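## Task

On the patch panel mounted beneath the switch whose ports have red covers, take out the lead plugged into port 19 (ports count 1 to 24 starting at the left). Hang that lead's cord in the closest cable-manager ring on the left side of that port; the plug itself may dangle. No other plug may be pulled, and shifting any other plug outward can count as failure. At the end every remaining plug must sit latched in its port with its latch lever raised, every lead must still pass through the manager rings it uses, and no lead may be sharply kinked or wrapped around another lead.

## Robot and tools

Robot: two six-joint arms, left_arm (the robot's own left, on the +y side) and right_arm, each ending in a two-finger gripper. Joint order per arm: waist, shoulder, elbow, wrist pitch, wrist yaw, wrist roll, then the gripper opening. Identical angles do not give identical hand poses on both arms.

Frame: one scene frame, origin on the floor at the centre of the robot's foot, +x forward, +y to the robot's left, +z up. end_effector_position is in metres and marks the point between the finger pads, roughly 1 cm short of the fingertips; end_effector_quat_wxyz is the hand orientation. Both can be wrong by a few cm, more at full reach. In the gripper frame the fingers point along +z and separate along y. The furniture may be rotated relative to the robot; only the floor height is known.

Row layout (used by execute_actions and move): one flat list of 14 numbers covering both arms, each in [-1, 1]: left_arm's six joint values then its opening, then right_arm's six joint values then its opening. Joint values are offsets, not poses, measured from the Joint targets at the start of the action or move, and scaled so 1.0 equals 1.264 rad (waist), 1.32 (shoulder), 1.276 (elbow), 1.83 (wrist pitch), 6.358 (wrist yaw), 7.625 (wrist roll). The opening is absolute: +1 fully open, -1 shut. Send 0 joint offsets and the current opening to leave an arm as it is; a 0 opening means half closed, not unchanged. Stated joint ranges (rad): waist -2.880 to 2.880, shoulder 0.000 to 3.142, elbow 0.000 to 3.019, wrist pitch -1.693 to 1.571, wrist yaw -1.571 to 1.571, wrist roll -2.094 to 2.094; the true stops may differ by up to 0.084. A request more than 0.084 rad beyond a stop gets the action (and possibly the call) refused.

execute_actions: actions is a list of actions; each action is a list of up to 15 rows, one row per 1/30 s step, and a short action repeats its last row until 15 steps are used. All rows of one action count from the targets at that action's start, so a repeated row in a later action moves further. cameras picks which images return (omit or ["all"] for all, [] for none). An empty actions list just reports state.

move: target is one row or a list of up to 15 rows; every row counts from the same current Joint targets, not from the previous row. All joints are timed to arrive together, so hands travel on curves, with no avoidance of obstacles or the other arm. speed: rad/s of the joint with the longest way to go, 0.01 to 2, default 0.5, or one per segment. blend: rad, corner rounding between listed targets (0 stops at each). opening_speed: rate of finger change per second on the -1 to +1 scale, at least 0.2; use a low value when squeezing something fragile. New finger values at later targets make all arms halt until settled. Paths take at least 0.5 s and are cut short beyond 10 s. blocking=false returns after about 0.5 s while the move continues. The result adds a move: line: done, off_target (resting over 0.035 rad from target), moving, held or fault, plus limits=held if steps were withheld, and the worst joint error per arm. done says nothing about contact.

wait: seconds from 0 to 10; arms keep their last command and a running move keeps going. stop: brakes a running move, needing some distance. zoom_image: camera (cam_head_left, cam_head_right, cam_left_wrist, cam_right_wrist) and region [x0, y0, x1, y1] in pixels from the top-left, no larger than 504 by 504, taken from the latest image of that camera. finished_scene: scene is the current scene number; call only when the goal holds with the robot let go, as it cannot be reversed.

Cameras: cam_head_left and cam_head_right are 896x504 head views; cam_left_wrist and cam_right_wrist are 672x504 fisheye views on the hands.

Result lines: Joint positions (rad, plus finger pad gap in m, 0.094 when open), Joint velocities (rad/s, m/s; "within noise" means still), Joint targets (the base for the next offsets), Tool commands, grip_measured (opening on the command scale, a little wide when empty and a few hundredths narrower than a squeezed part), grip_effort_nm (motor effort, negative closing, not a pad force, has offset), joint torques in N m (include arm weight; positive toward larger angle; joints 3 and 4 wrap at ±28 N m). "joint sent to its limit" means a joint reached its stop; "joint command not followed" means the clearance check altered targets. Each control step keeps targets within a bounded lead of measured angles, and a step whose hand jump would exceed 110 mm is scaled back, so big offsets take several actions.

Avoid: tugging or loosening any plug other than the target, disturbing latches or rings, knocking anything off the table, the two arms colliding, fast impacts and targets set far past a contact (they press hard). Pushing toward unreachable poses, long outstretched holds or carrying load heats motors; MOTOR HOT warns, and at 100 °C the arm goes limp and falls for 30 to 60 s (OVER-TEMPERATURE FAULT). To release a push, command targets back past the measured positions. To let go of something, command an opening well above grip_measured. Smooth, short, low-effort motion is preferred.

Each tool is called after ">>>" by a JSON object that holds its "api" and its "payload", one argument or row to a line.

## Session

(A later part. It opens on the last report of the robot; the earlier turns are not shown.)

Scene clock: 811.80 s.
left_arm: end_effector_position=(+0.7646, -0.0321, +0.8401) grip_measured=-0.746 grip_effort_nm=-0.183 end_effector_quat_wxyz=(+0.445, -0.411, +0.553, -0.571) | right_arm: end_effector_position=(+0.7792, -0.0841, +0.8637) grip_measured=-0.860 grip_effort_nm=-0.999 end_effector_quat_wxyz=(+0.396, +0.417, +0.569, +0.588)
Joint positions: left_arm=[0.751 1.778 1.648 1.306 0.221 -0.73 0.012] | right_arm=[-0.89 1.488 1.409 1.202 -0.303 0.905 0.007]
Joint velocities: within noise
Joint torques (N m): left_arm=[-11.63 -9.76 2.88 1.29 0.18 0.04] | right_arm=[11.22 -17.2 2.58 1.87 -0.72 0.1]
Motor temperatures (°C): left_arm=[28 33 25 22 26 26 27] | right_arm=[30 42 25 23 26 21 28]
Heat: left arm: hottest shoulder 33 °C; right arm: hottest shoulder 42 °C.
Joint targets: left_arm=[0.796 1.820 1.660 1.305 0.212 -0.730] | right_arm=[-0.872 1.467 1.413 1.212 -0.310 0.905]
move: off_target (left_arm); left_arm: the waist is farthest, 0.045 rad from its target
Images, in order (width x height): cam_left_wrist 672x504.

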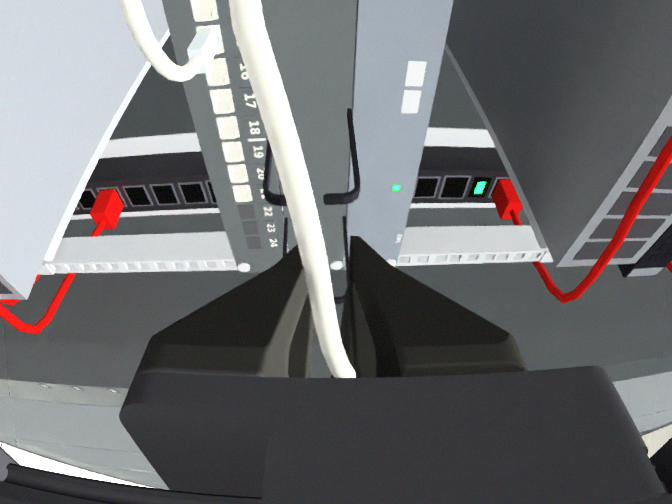

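>>> {"api": "move", "payload": {
  "target": [0,0,0,0,0,0,-0.92,0,0,0,0,0,0,-0.92],
  "opening_speed": 0.2,
  "cameras": ["cam_left_wrist","cam_right_wrist"]
}}

>>> {"api": "zoom_image", "payload": {
  "camera": "cam_left_wrist",
  "region": [220, 130, 450, 400]
}}

Scene clock: 818.90 s.
left_arm: end_effector_position=(+0.7658, -0.0313, +0.8420) grip_measured=-0.910 grip_effort_nm=-0.501 end_effector_quat_wxyz=(+0.446, -0.412, +0.549, -0.575) | right_arm: end_effector_position=(+0.7794, -0.0848, +0.8631) grip_measured=-0.860 grip_effort_nm=-0.999 end_effector_quat_wxyz=(+0.397, +0.418, +0.570, +0.586)
Joint positions: left_arm=[0.751 1.778 1.651 1.31 0.226 -0.738 0.004] | right_arm=[-0.89 1.488 1.409 1.202 -0.298 0.901 0.007]
Joint velocities: within noise
Joint torques (N m): left_arm=[-11.63 -9.7 2.66 1.11 -0.01 0.11] | right_arm=[11.46 -16.79 2.55 1.84 -0.91 0.15]
Motor temperatures (°C): left_arm=[28 33 25 22 26 26 27] | right_arm=[30 42 25 23 26 21 28]
Heat: left arm: hottest shoulder 33 °C; right arm: hottest shoulder 42 °C.
Joint targets: left_arm=[0.796 1.820 1.660 1.305 0.212 -0.730] | right_arm=[-0.872 1.467 1.413 1.212 -0.311 0.905]
move: off_target (left_arm); left_arm: the waist is farthest, 0.045 rad from its target
Images, in order (width x height): cam_left_wrist 672x504, cam_right_wrist 672x504.

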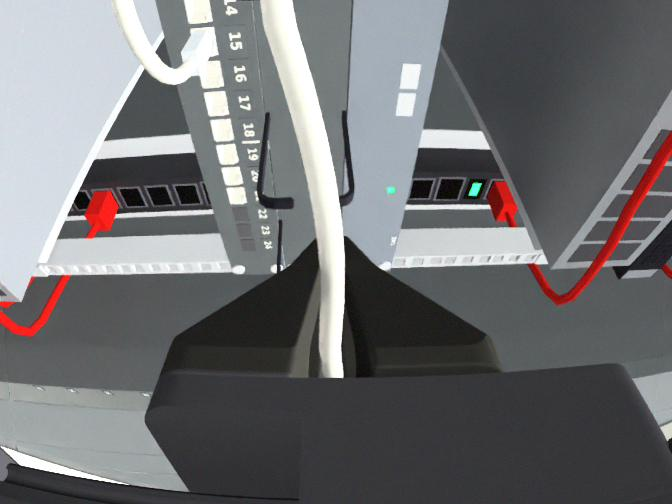

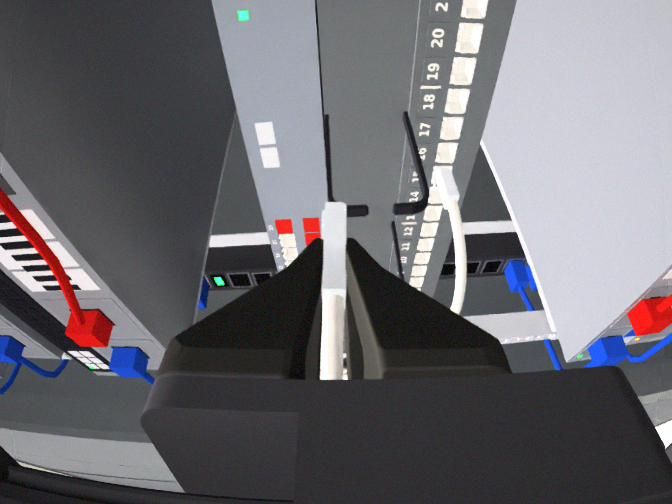

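Scaled by 1.867 from the camera's 672x504 image, which has a finer 960x720 frame.

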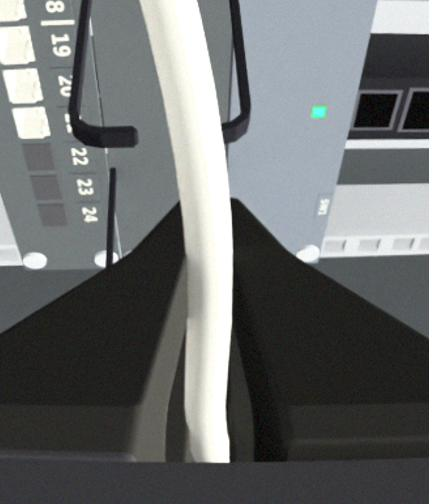

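>>> {"api": "move", "payload": {
  "target": [0,0,0,0,0,0,-0.92,0,0,0,0,0,0,-0.6],
  "opening_speed": 0.3,
  "cameras": ["cam_left_wrist","cam_right_wrist"]
}}

>>> {"api": "zoom_image", "payload": {
  "camera": "cam_right_wrist",
  "region": [220, 150, 450, 400]
}}

Scene clock: 834.83 s.
left_arm: end_effector_position=(+0.7657, -0.0300, +0.8399) grip_measured=-0.912 grip_effort_nm=-0.462 end_effector_quat_wxyz=(+0.446, -0.414, +0.550, -0.572) | right_arm: end_effector_position=(+0.7792, -0.0842, +0.8636) grip_measured=-0.602 grip_effort_nm=0.090 end_effector_quat_wxyz=(+0.397, +0.416, +0.570, +0.587)
Joint positions: left_arm=[0.753 1.779 1.651 1.311 0.221 -0.739 0.004] | right_arm=[-0.89 1.488 1.409 1.202 -0.303 0.9 0.019]
Joint velocities: within noise
Joint torques (N m): left_arm=[-11.81 -9.76 2.73 1.1 0.21 0.11] | right_arm=[11.75 -17.08 2.56 1.78 -0.71 0.14]
Motor temperatures (°C): left_arm=[28 33 26 22 26 26 27] | right_arm=[30 42 25 23 27 21 28]
Heat: left arm: hottest shoulder 33 °C; right arm: hottest shoulder 42 °C.
Joint targets: left_arm=[0.796 1.820 1.660 1.305 0.212 -0.730] | right_arm=[-0.872 1.467 1.413 1.212 -0.311 0.905]
move: off_target (left_arm); left_arm: the waist is farthest, 0.043 rad from its target
Images, in order (width x height): cam_left_wrist 672x504, cam_right_wrist 672x504.

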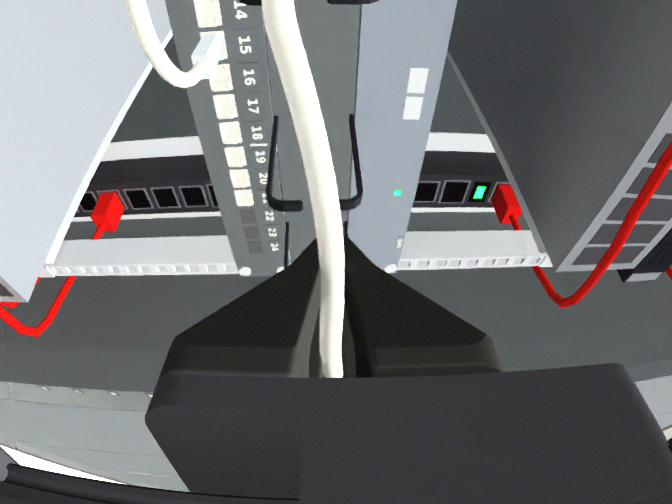

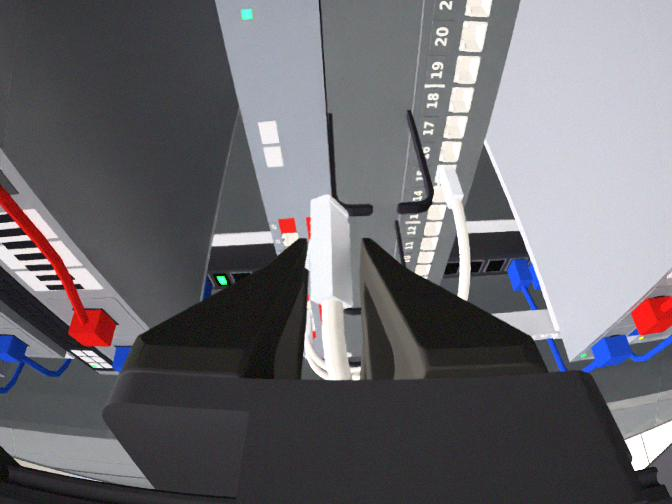

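Scaled by 2.016 from the camera's 672x504 image, which has a finer 960x720 frame.

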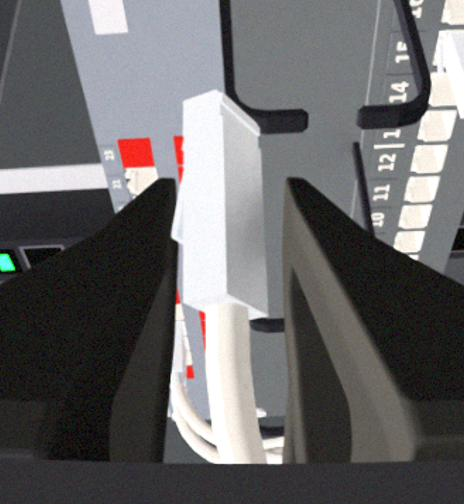

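>>> {"api": "move", "payload": {
  "target": [0,0,0,0,0,0,-0.92,0,-0.015,-0.087,0.0465,0,0,-0.5],
  "speed": 0.12,
  "cameras": ["cam_left_wrist","cam_right_wrist","cam_head_left"]
}}

>>> {"api": "zoom_image", "payload": {
  "camera": "cam_right_wrist",
  "region": [220, 150, 450, 400]
}}

>>> {"api": "zoom_image", "payload": {
  "camera": "cam_head_left",
  "region": [540, 240, 640, 310]
}}

Scene clock: 874.33 s.
left_arm: end_effector_position=(+0.7630, -0.0317, +0.8361) grip_measured=-0.912 grip_effort_nm=-0.437 end_effector_quat_wxyz=(+0.444, -0.414, +0.552, -0.571) | right_arm: end_effector_position=(+0.7490, -0.0852, +0.8663) grip_measured=-0.501 grip_effort_nm=0.085 end_effector_quat_wxyz=(+0.397, +0.416, +0.570, +0.587)
Joint positions: left_arm=[0.755 1.785 1.651 1.311 0.22 -0.739 0.004] | right_arm=[-0.89 1.471 1.315 1.277 -0.303 0.9 0.023]
Joint velocities: within noise
Joint torques (N m): left_arm=[-12.04 -10.29 2.63 1.11 0.23 0.11] | right_arm=[11.05 -16.5 0.7 2.22 -0.72 0.14]
Motor temperatures (°C): left_arm=[28 32 26 22 26 26 27] | right_arm=[30 42 25 23 27 21 26]
Heat: left arm: hottest shoulder 32 °C; right arm: hottest shoulder 42 °C.
Joint targets: left_arm=[0.796 1.820 1.660 1.305 0.212 -0.730] | right_arm=[-0.872 1.448 1.302 1.297 -0.311 0.905]
move: off_target (left_arm); left_arm: the waist is farthest, 0.041 rad from its target
Images, in order (width x height): cam_head_left 896x504, cam_left_wrist 672x504, cam_right_wrist 672x504.

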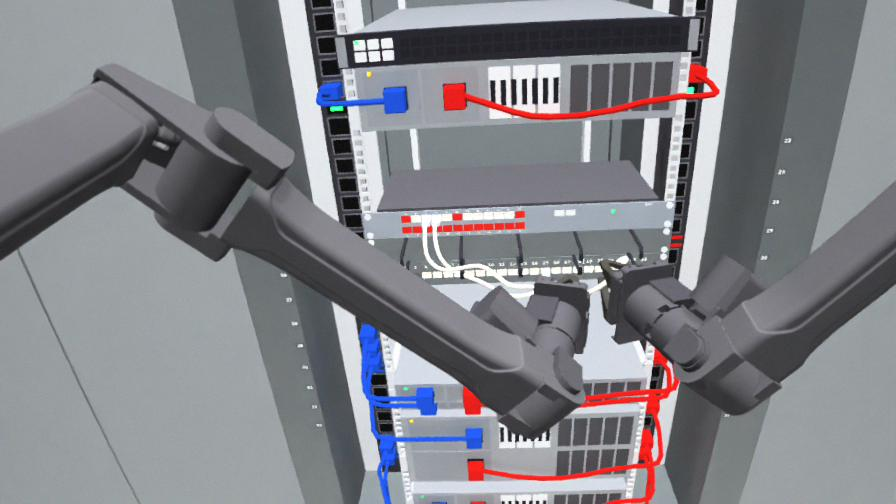

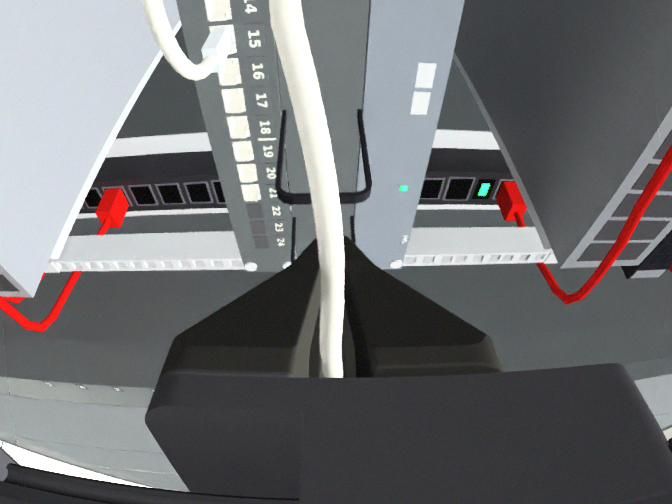

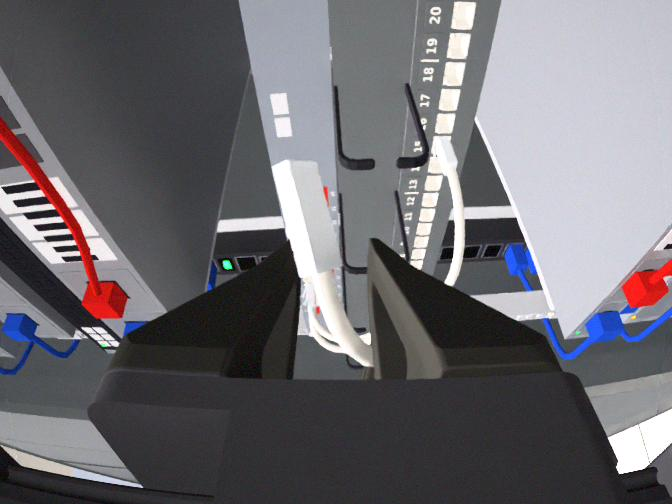

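Scaled by 2.016 from the camera's 672x504 image, which has a finer 960x720 frame.

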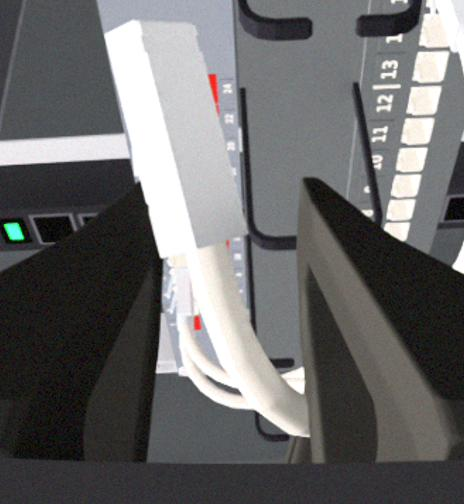

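Scaled by 5.040 from the camera's 896x504 image, which has a finer 1280x720 frame.

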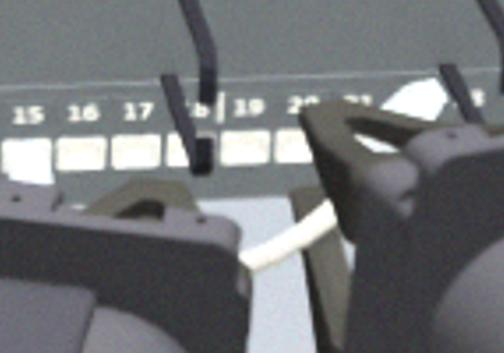

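>>> {"api": "move", "payload": {
  "target": [0,0,0,0,0,0,-0.92,-0.008,-0.05,-0.21,0.115,0,0,-0.5],
  "speed": 0.15,
  "cameras": ["cam_left_wrist","cam_right_wrist","cam_head_left"]
}}

>>> {"api": "zoom_image", "payload": {
  "camera": "cam_right_wrist",
  "region": [220, 100, 450, 350]
}}

>>> {"api": "zoom_image", "payload": {
  "camera": "cam_head_left",
  "region": [540, 240, 640, 310]
}}

Scene clock: 972.30 s.
left_arm: end_effector_position=(+0.7616, -0.0298, +0.8305) grip_measured=-0.913 grip_effort_nm=-0.379 end_effector_quat_wxyz=(+0.444, -0.415, +0.556, -0.567) | right_arm: end_effector_position=(+0.6653, -0.0999, +0.8910) grip_measured=-0.501 grip_effort_nm=0.095 end_effector_quat_wxyz=(+0.398, +0.414, +0.569, +0.589)
Joint positions: left_arm=[0.762 1.788 1.651 1.311 0.215 -0.739 0.004] | right_arm=[-0.89 1.405 1.041 1.489 -0.308 0.9 0.023]
Joint velocities: within noise
Joint torques (N m): left_arm=[-12.75 -10.34 2.63 1.1 0.38 0.11] | right_arm=[9.58 -14.39 -0.39 2.1 -0.54 0.14]
Motor temperatures (°C): left_arm=[28 31 25 22 26 26 27] | right_arm=[30 38 24 23 27 21 25]
Heat: left arm: hottest shoulder 31 °C; right arm: hottest shoulder 38 °C.
Joint targets: left_arm=[0.796 1.820 1.660 1.305 0.212 -0.730] | right_arm=[-0.882 1.382 1.034 1.507 -0.311 0.905]
move: done
Images, in order (width x height): cam_head_left 896x504, cam_left_wrist 672x504, cam_right_wrist 672x504.

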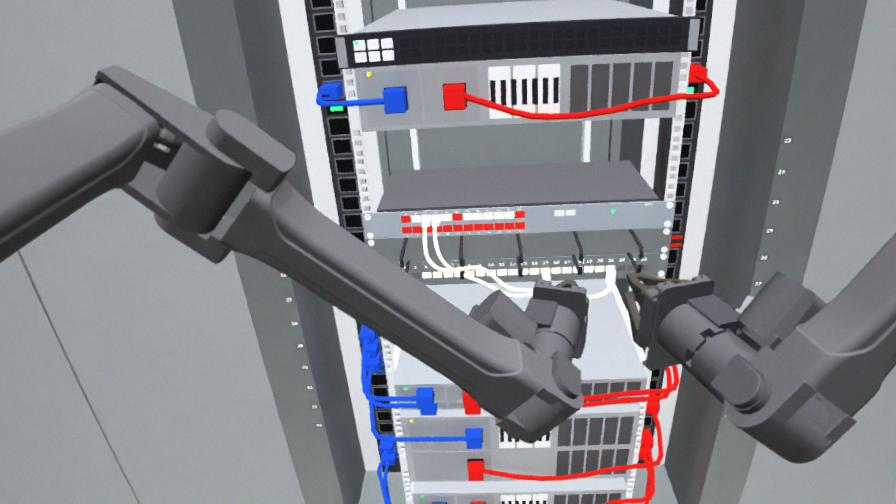

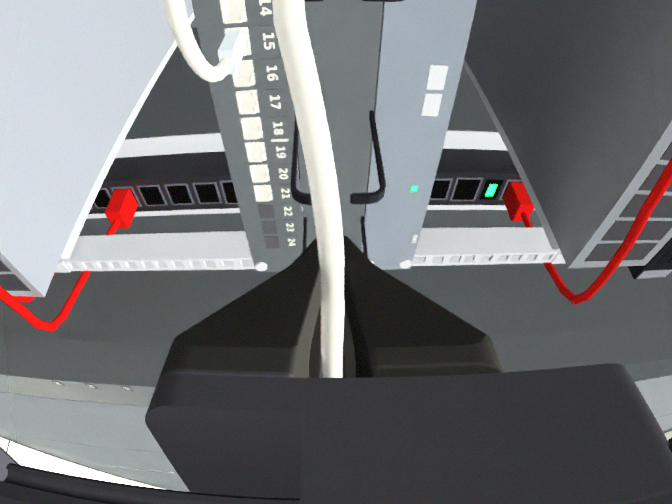

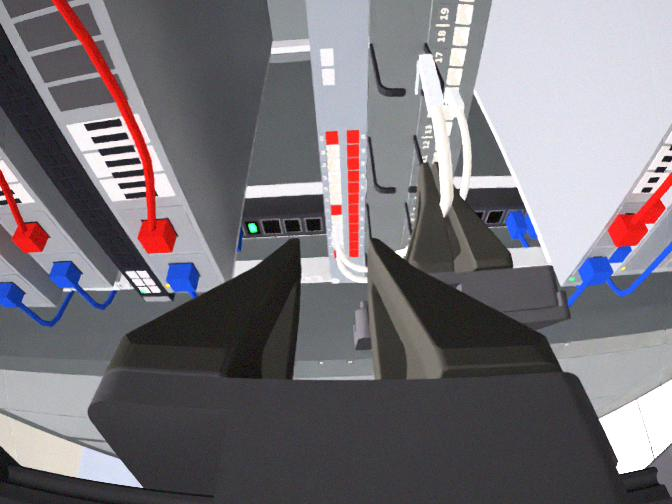

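Scaled by 2.016 from the camera's 672x504 image, which has a finer 960x720 frame.

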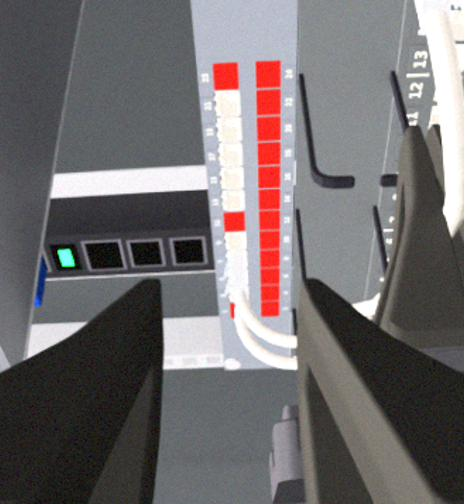

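Scaled by 5.040 from the camera's 896x504 image, which has a finer 1280x720 frame.

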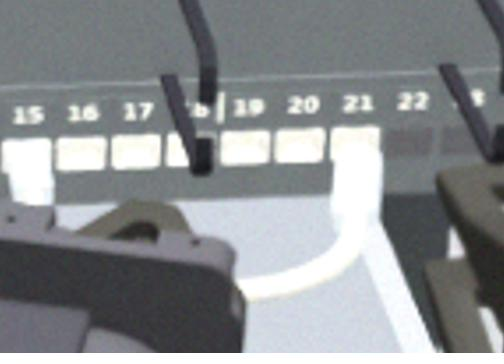

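>>> {"api": "move", "payload": {
  "target": [-0.012,0.012,0.095,-0.06,0,0,-0.92,0,0,0,0,0,0,-0.5],
  "speed": 0.15,
  "cameras": ["cam_left_wrist","cam_right_wrist","cam_head_left","cam_head_right"]
}}

>>> {"api": "zoom_image", "payload": {
  "camera": "cam_head_left",
  "region": [540, 240, 640, 310]
}}

>>> {"api": "zoom_image", "payload": {
  "camera": "cam_head_right",
  "region": [440, 240, 540, 310]
}}

>>> {"api": "zoom_image", "payload": {
  "camera": "cam_right_wrist",
  "region": [340, 0, 580, 280]
}}

Scene clock: 1021.90 s.
left_arm: end_effector_position=(+0.7954, -0.0328, +0.8273) grip_measured=-0.913 grip_effort_nm=-0.379 end_effector_quat_wxyz=(+0.439, -0.415, +0.560, -0.568) | right_arm: end_effector_position=(+0.6654, -0.1002, +0.8913) grip_measured=-0.501 grip_effort_nm=0.090 end_effector_quat_wxyz=(+0.398, +0.414, +0.568, +0.589)
Joint positions: left_arm=[0.762 1.804 1.761 1.203 0.215 -0.739 0.004] | right_arm=[-0.89 1.405 1.041 1.49 -0.308 0.9 0.023]
Joint velocities: within noise
Joint torques (N m): left_arm=[-14.33 -11.28 4.03 0.99 0.4 0.1] | right_arm=[9.41 -14.45 -0.36 2.17 -0.54 0.15]
Motor temperatures (°C): left_arm=[28 32 25 22 26 26 27] | right_arm=[30 39 24 23 27 21 24]
Heat: left arm: hottest shoulder 32 °C; right arm: hottest shoulder 39 °C.
Joint targets: left_arm=[0.780 1.835 1.781 1.196 0.212 -0.730] | right_arm=[-0.882 1.382 1.034 1.507 -0.311 0.905]
move: done

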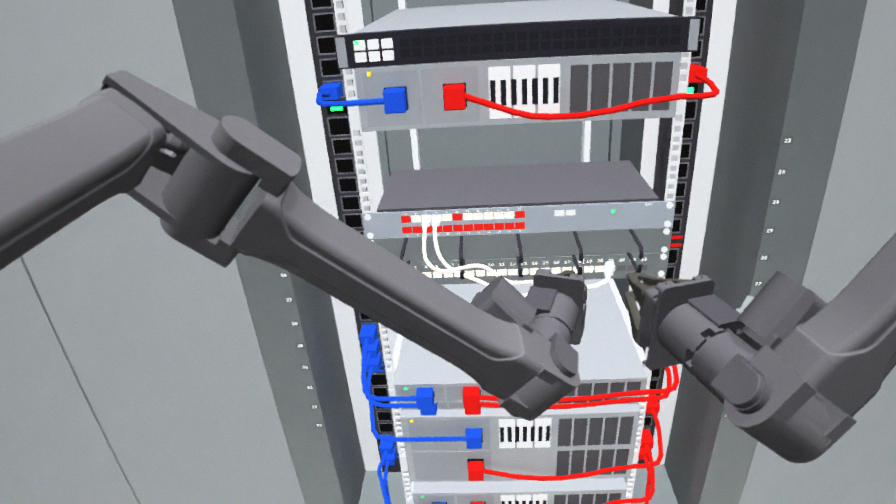

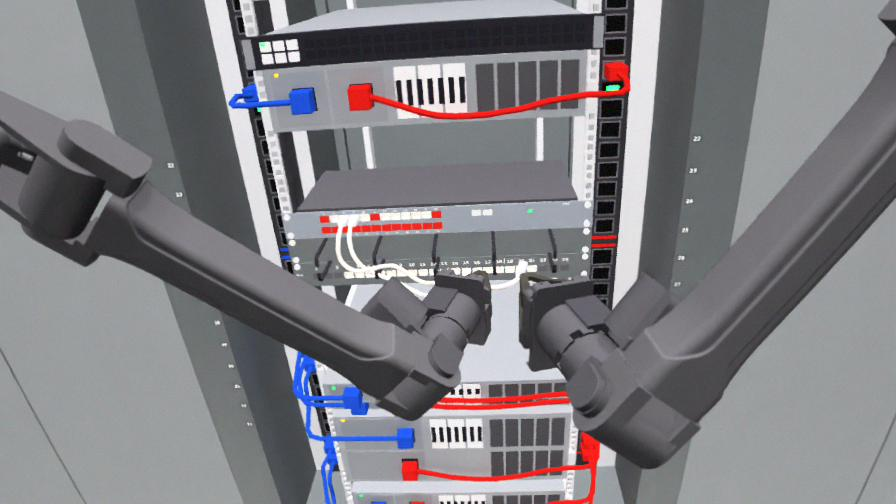

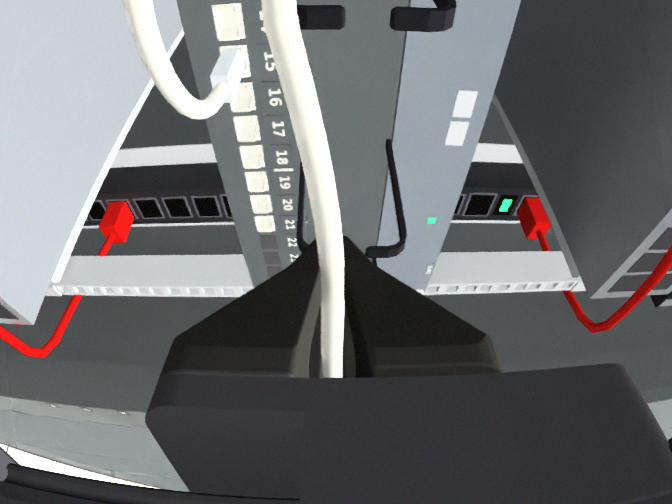

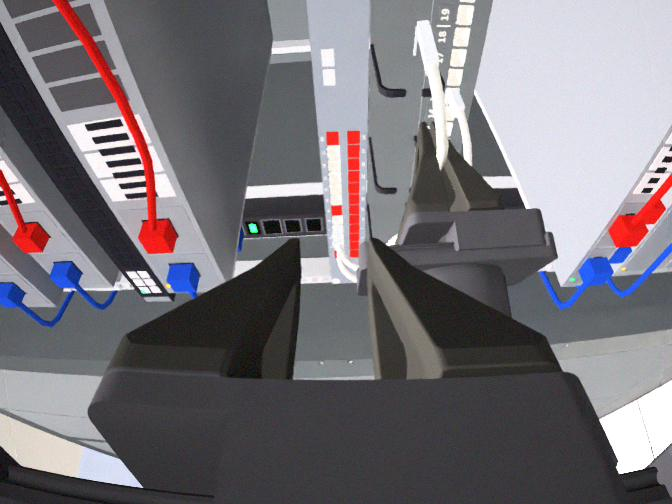

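Scaled by 5.040 from the camera's 896x504 image, which has a finer 1280x720 frame.

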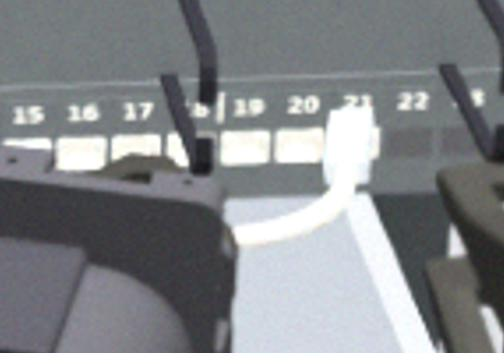

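Scaled by 5.040 from the camera's 896x504 image, which has a finer 1280x720 frame.

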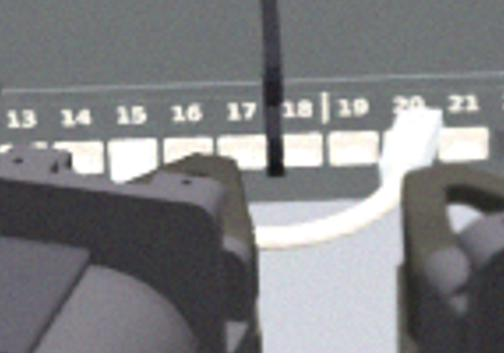

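Scaled by 1.800 from the camera's 672x504 image, which has a finer 960x720 frame.

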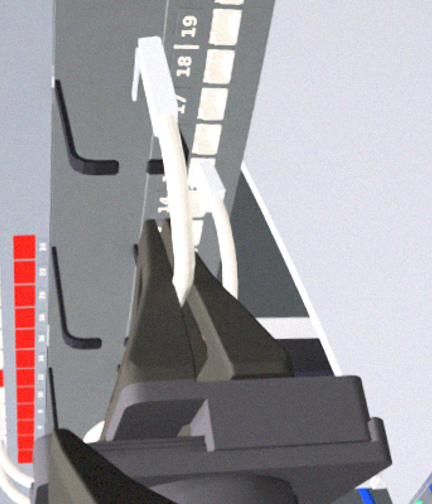

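>>> {"api": "move", "payload": {
  "target": [-0.042,0.0,0.0,0,0,0,-0.92,0,0,0,0,0,0,-0.5],
  "speed": 0.15,
  "cameras": ["cam_left_wrist","cam_right_wrist","cam_head_left","cam_head_right"]
}}

>>> {"api": "zoom_image", "payload": {
  "camera": "cam_head_left",
  "region": [540, 240, 640, 310]
}}

>>> {"api": "zoom_image", "payload": {
  "camera": "cam_head_right",
  "region": [440, 240, 540, 310]
}}

>>> {"api": "zoom_image", "payload": {
  "camera": "cam_left_wrist",
  "region": [220, 130, 450, 300]
}}

Scene clock: 1041.60 s.
left_arm: end_effector_position=(+0.7952, -0.0411, +0.8363) grip_measured=-0.913 grip_effort_nm=-0.379 end_effector_quat_wxyz=(+0.434, -0.417, +0.555, -0.574) | right_arm: end_effector_position=(+0.6654, -0.1002, +0.8913) grip_measured=-0.501 grip_effort_nm=0.090 end_effector_quat_wxyz=(+0.398, +0.414, +0.568, +0.589)
Joint positions: left_arm=[0.744 1.805 1.761 1.202 0.215 -0.739 0.004] | right_arm=[-0.89 1.405 1.041 1.49 -0.308 0.9 0.023]
Joint velocities: within noise
Joint torques (N m): left_arm=[-17.44 -10.93 3.96 1.05 0.42 0.1] | right_arm=[9.41 -14.33 -0.42 2.14 -0.54 0.15]
Motor temperatures (°C): left_arm=[28 32 26 22 26 26 27] | right_arm=[30 39 24 23 27 21 24]
Heat: left arm: hottest shoulder 32 °C; right arm: hottest shoulder 39 °C.
Joint targets: left_arm=[0.727 1.836 1.781 1.195 0.212 -0.730] | right_arm=[-0.882 1.382 1.034 1.507 -0.311 0.905]
move: done

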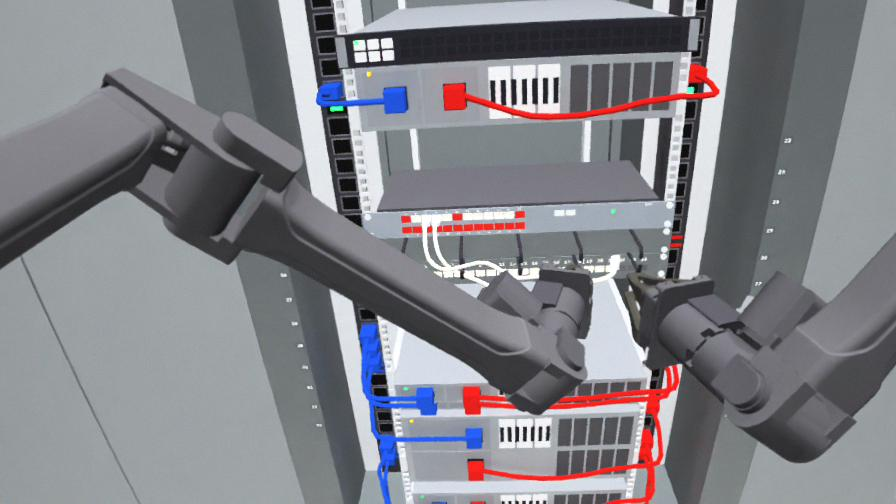

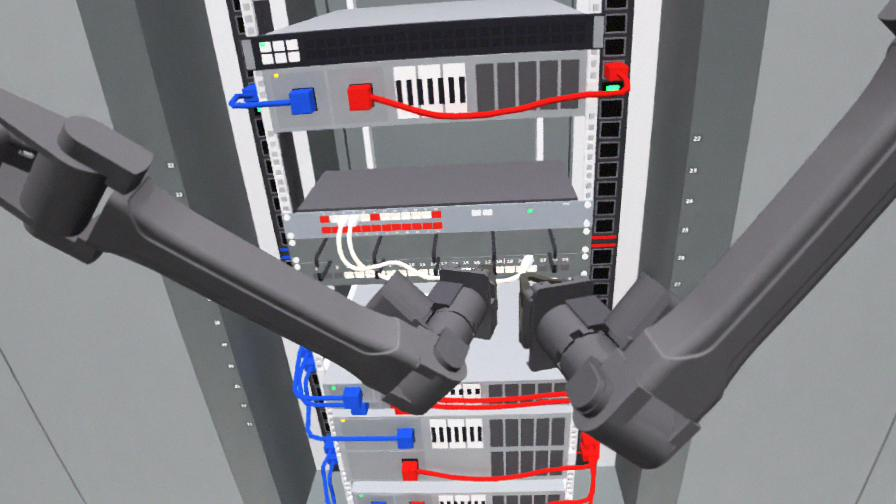

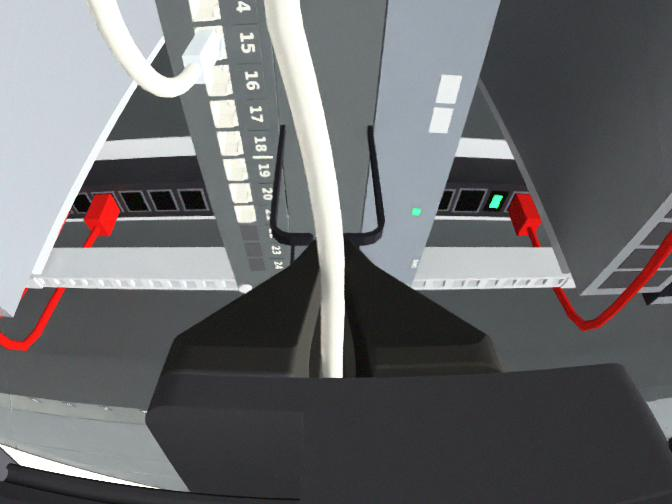

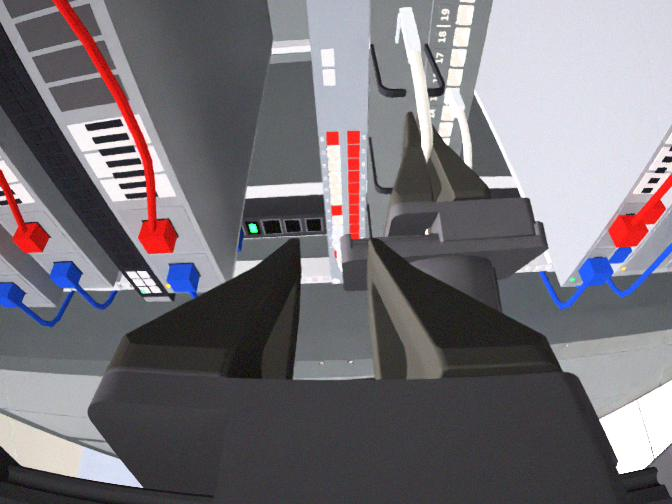

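Scaled by 5.040 from the camera's 896x504 image, which has a finer 1280x720 frame.

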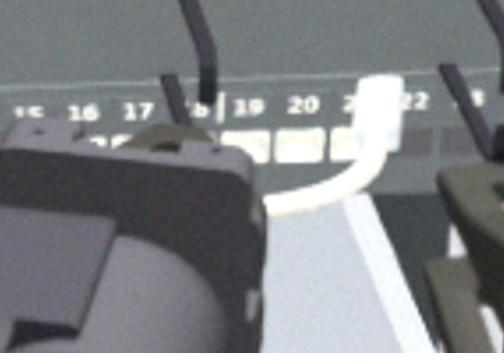

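Scaled by 5.040 from the camera's 896x504 image, which has a finer 1280x720 frame.

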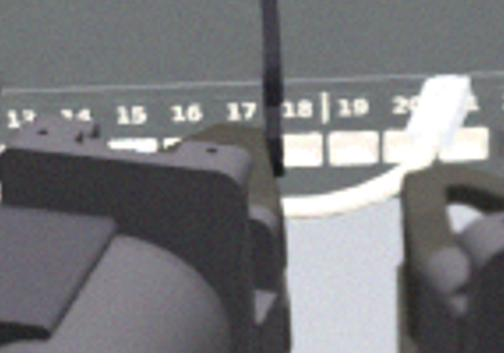

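Scaled by 2.191 from the camera's 672x504 image, which has a finer 960x720 frame.

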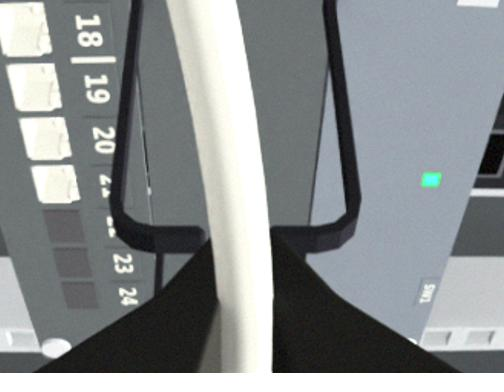

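>>> {"api": "move", "payload": {
  "target": [0,0.004,0.056,-0.034,0,0,-0.92,0,0,0,0,0,0,-0.5],
  "speed": 0.1,
  "cameras": ["cam_left_wrist","cam_right_wrist","cam_head_left","cam_head_right"]
}}

>>> {"api": "zoom_image", "payload": {
  "camera": "cam_head_right",
  "region": [440, 240, 540, 310]
}}

>>> {"api": "zoom_image", "payload": {
  "camera": "cam_left_wrist",
  "region": [220, 150, 450, 320]
}}

>>> {"api": "zoom_image", "payload": {
  "camera": "cam_right_wrist",
  "region": [350, 0, 550, 200]
}}

Scene clock: 1059.37 s.
left_arm: end_effector_position=(+0.8183, -0.0384, +0.8388) grip_measured=-0.913 grip_effort_nm=-0.383 end_effector_quat_wxyz=(+0.435, -0.417, +0.555, -0.574) | right_arm: end_effector_position=(+0.6654, -0.1002, +0.8913) grip_measured=-0.501 grip_effort_nm=0.085 end_effector_quat_wxyz=(+0.398, +0.414, +0.568, +0.589)
Joint positions: left_arm=[0.744 1.81 1.83 1.141 0.215 -0.739 0.004] | right_arm=[-0.89 1.405 1.041 1.49 -0.308 0.9 0.023]
Joint velocities: within noise
Joint torques (N m): left_arm=[-17.49 -11.34 4.59 0.98 0.43 0.11] | right_arm=[9.35 -14.45 -0.35 2.11 -0.54 0.14]
Motor temperatures (°C): left_arm=[29 32 26 22 26 26 27] | right_arm=[30 39 24 23 27 21 24]
Heat: left arm: hottest shoulder 32 °C; right arm: hottest shoulder 39 °C.
Joint targets: left_arm=[0.727 1.841 1.852 1.133 0.212 -0.730] | right_arm=[-0.882 1.382 1.034 1.507 -0.311 0.905]
move: done

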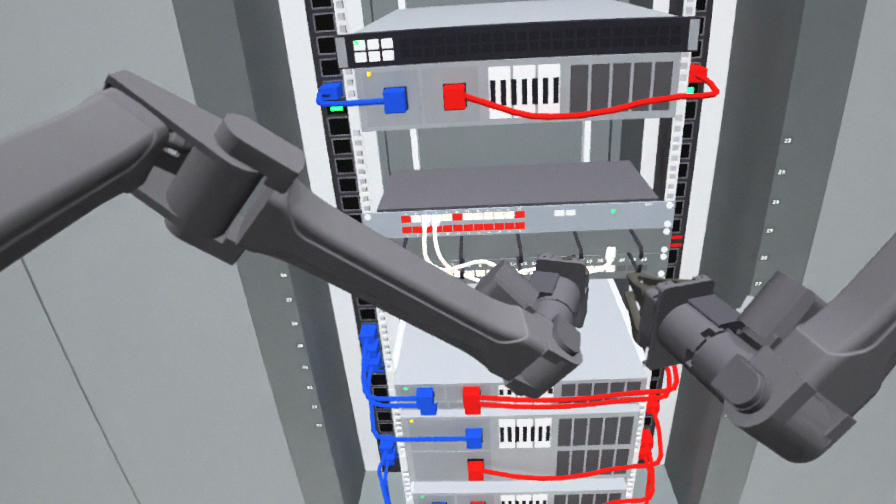

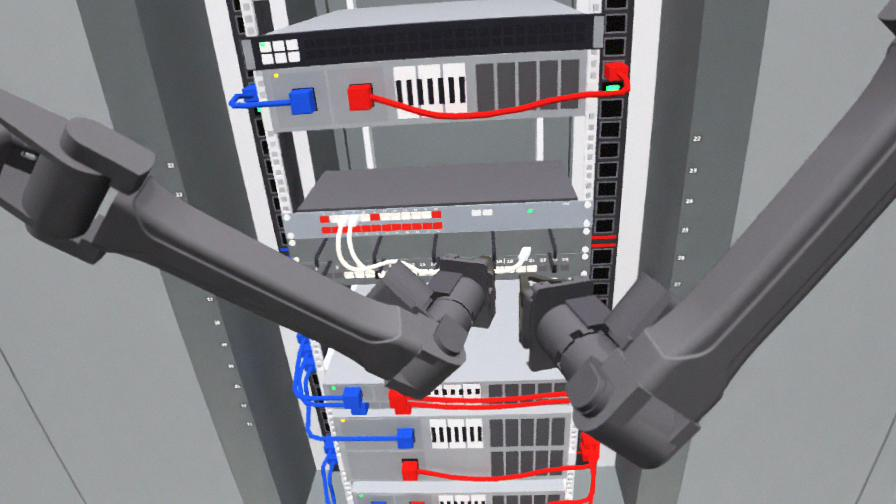

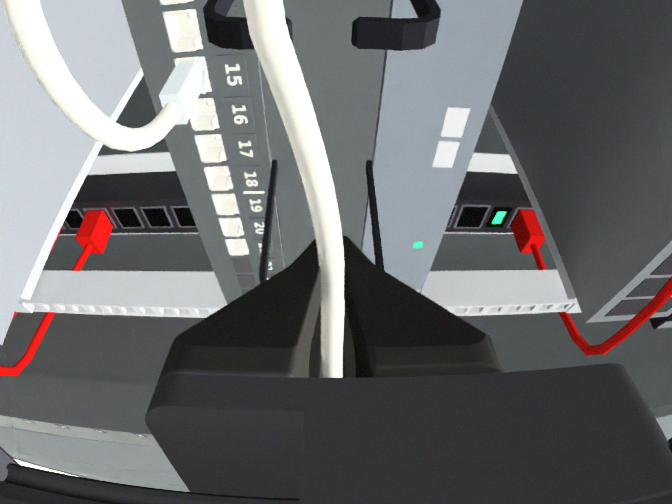

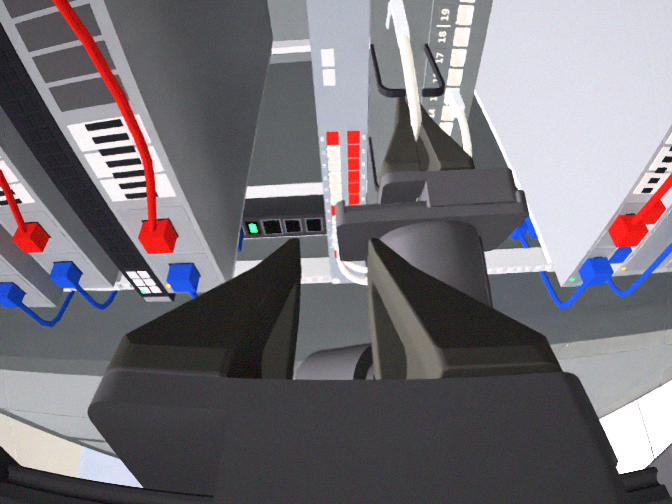

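Scaled by 5.040 from the camera's 896x504 image, which has a finer 1280x720 frame.

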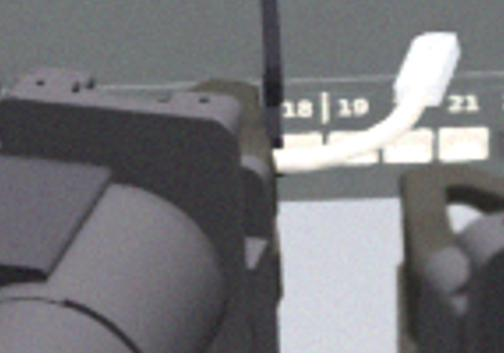

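Scaled by 2.191 from the camera's 672x504 image, which has a finer 960x720 frame.

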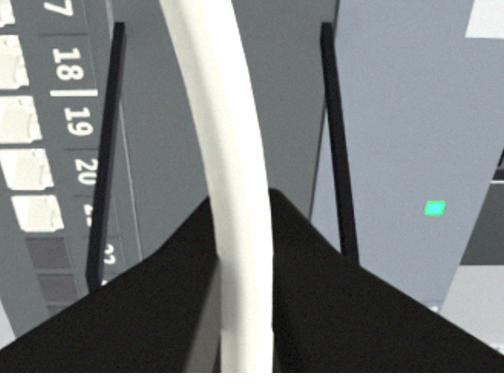

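Scaled by 2.520 from the camera's 672x504 image, which has a finer 960x720 frame.

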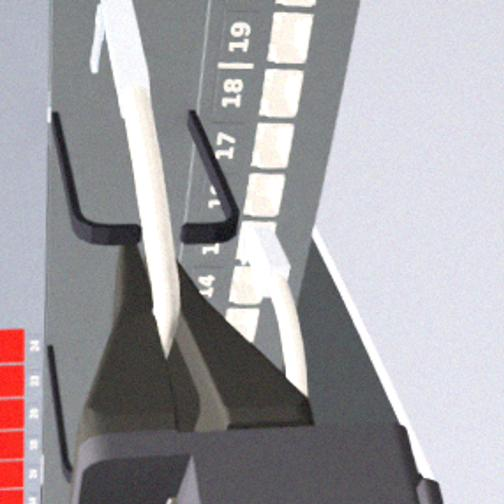

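>>> {"api": "move", "payload": {
  "target": [0,0.005,0.033,-0.020,0,0,-0.92,0,0,0,0,0,0,-0.5],
  "speed": 0.08,
  "cameras": ["cam_right_wrist","cam_left_wrist"]
}}

>>> {"api": "zoom_image", "payload": {
  "camera": "cam_right_wrist",
  "region": [350, 0, 550, 200]
}}

Scene clock: 1068.57 s.
left_arm: end_effector_position=(+0.8289, -0.0390, +0.8383) grip_measured=-0.913 grip_effort_nm=-0.383 end_effector_quat_wxyz=(+0.433, -0.417, +0.556, -0.574) | right_arm: end_effector_position=(+0.6654, -0.1002, +0.8913) grip_measured=-0.501 grip_effort_nm=0.090 end_effector_quat_wxyz=(+0.398, +0.414, +0.568, +0.589)
Joint positions: left_arm=[0.744 1.817 1.867 1.106 0.215 -0.739 0.004] | right_arm=[-0.89 1.405 1.041 1.49 -0.308 0.9 0.023]
Joint velocities: within noise
Joint torques (N m): left_arm=[-17.85 -11.63 5.08 0.95 0.42 0.11] | right_arm=[9.11 -14.62 -0.38 2.07 -0.54 0.16]
Motor temperatures (°C): left_arm=[29 32 26 22 26 26 27] | right_arm=[30 39 24 23 27 21 24]
Heat: left arm: hottest shoulder 32 °C; right arm: hottest shoulder 39 °C.
Joint targets: left_arm=[0.727 1.848 1.895 1.097 0.212 -0.730] | right_arm=[-0.882 1.382 1.034 1.507 -0.311 0.905]
move: done
Images, in order (width x height): cam_left_wrist 672x504, cam_right_wrist 672x504.

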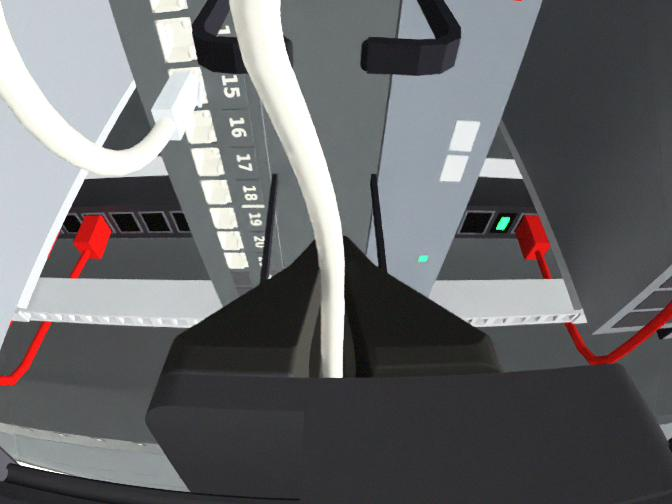

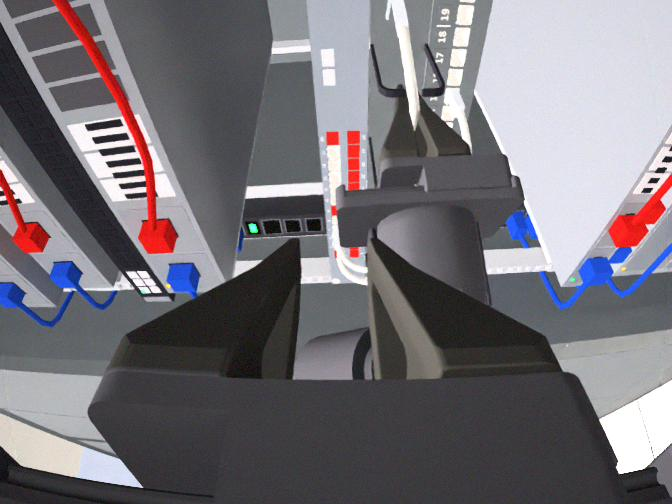

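Scaled by 2.520 from the camera's 672x504 image, which has a finer 960x720 frame.

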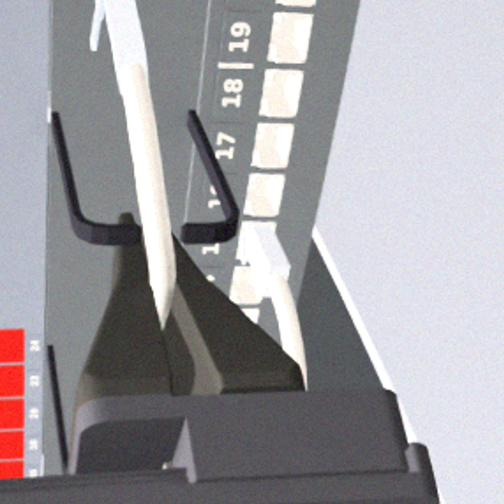

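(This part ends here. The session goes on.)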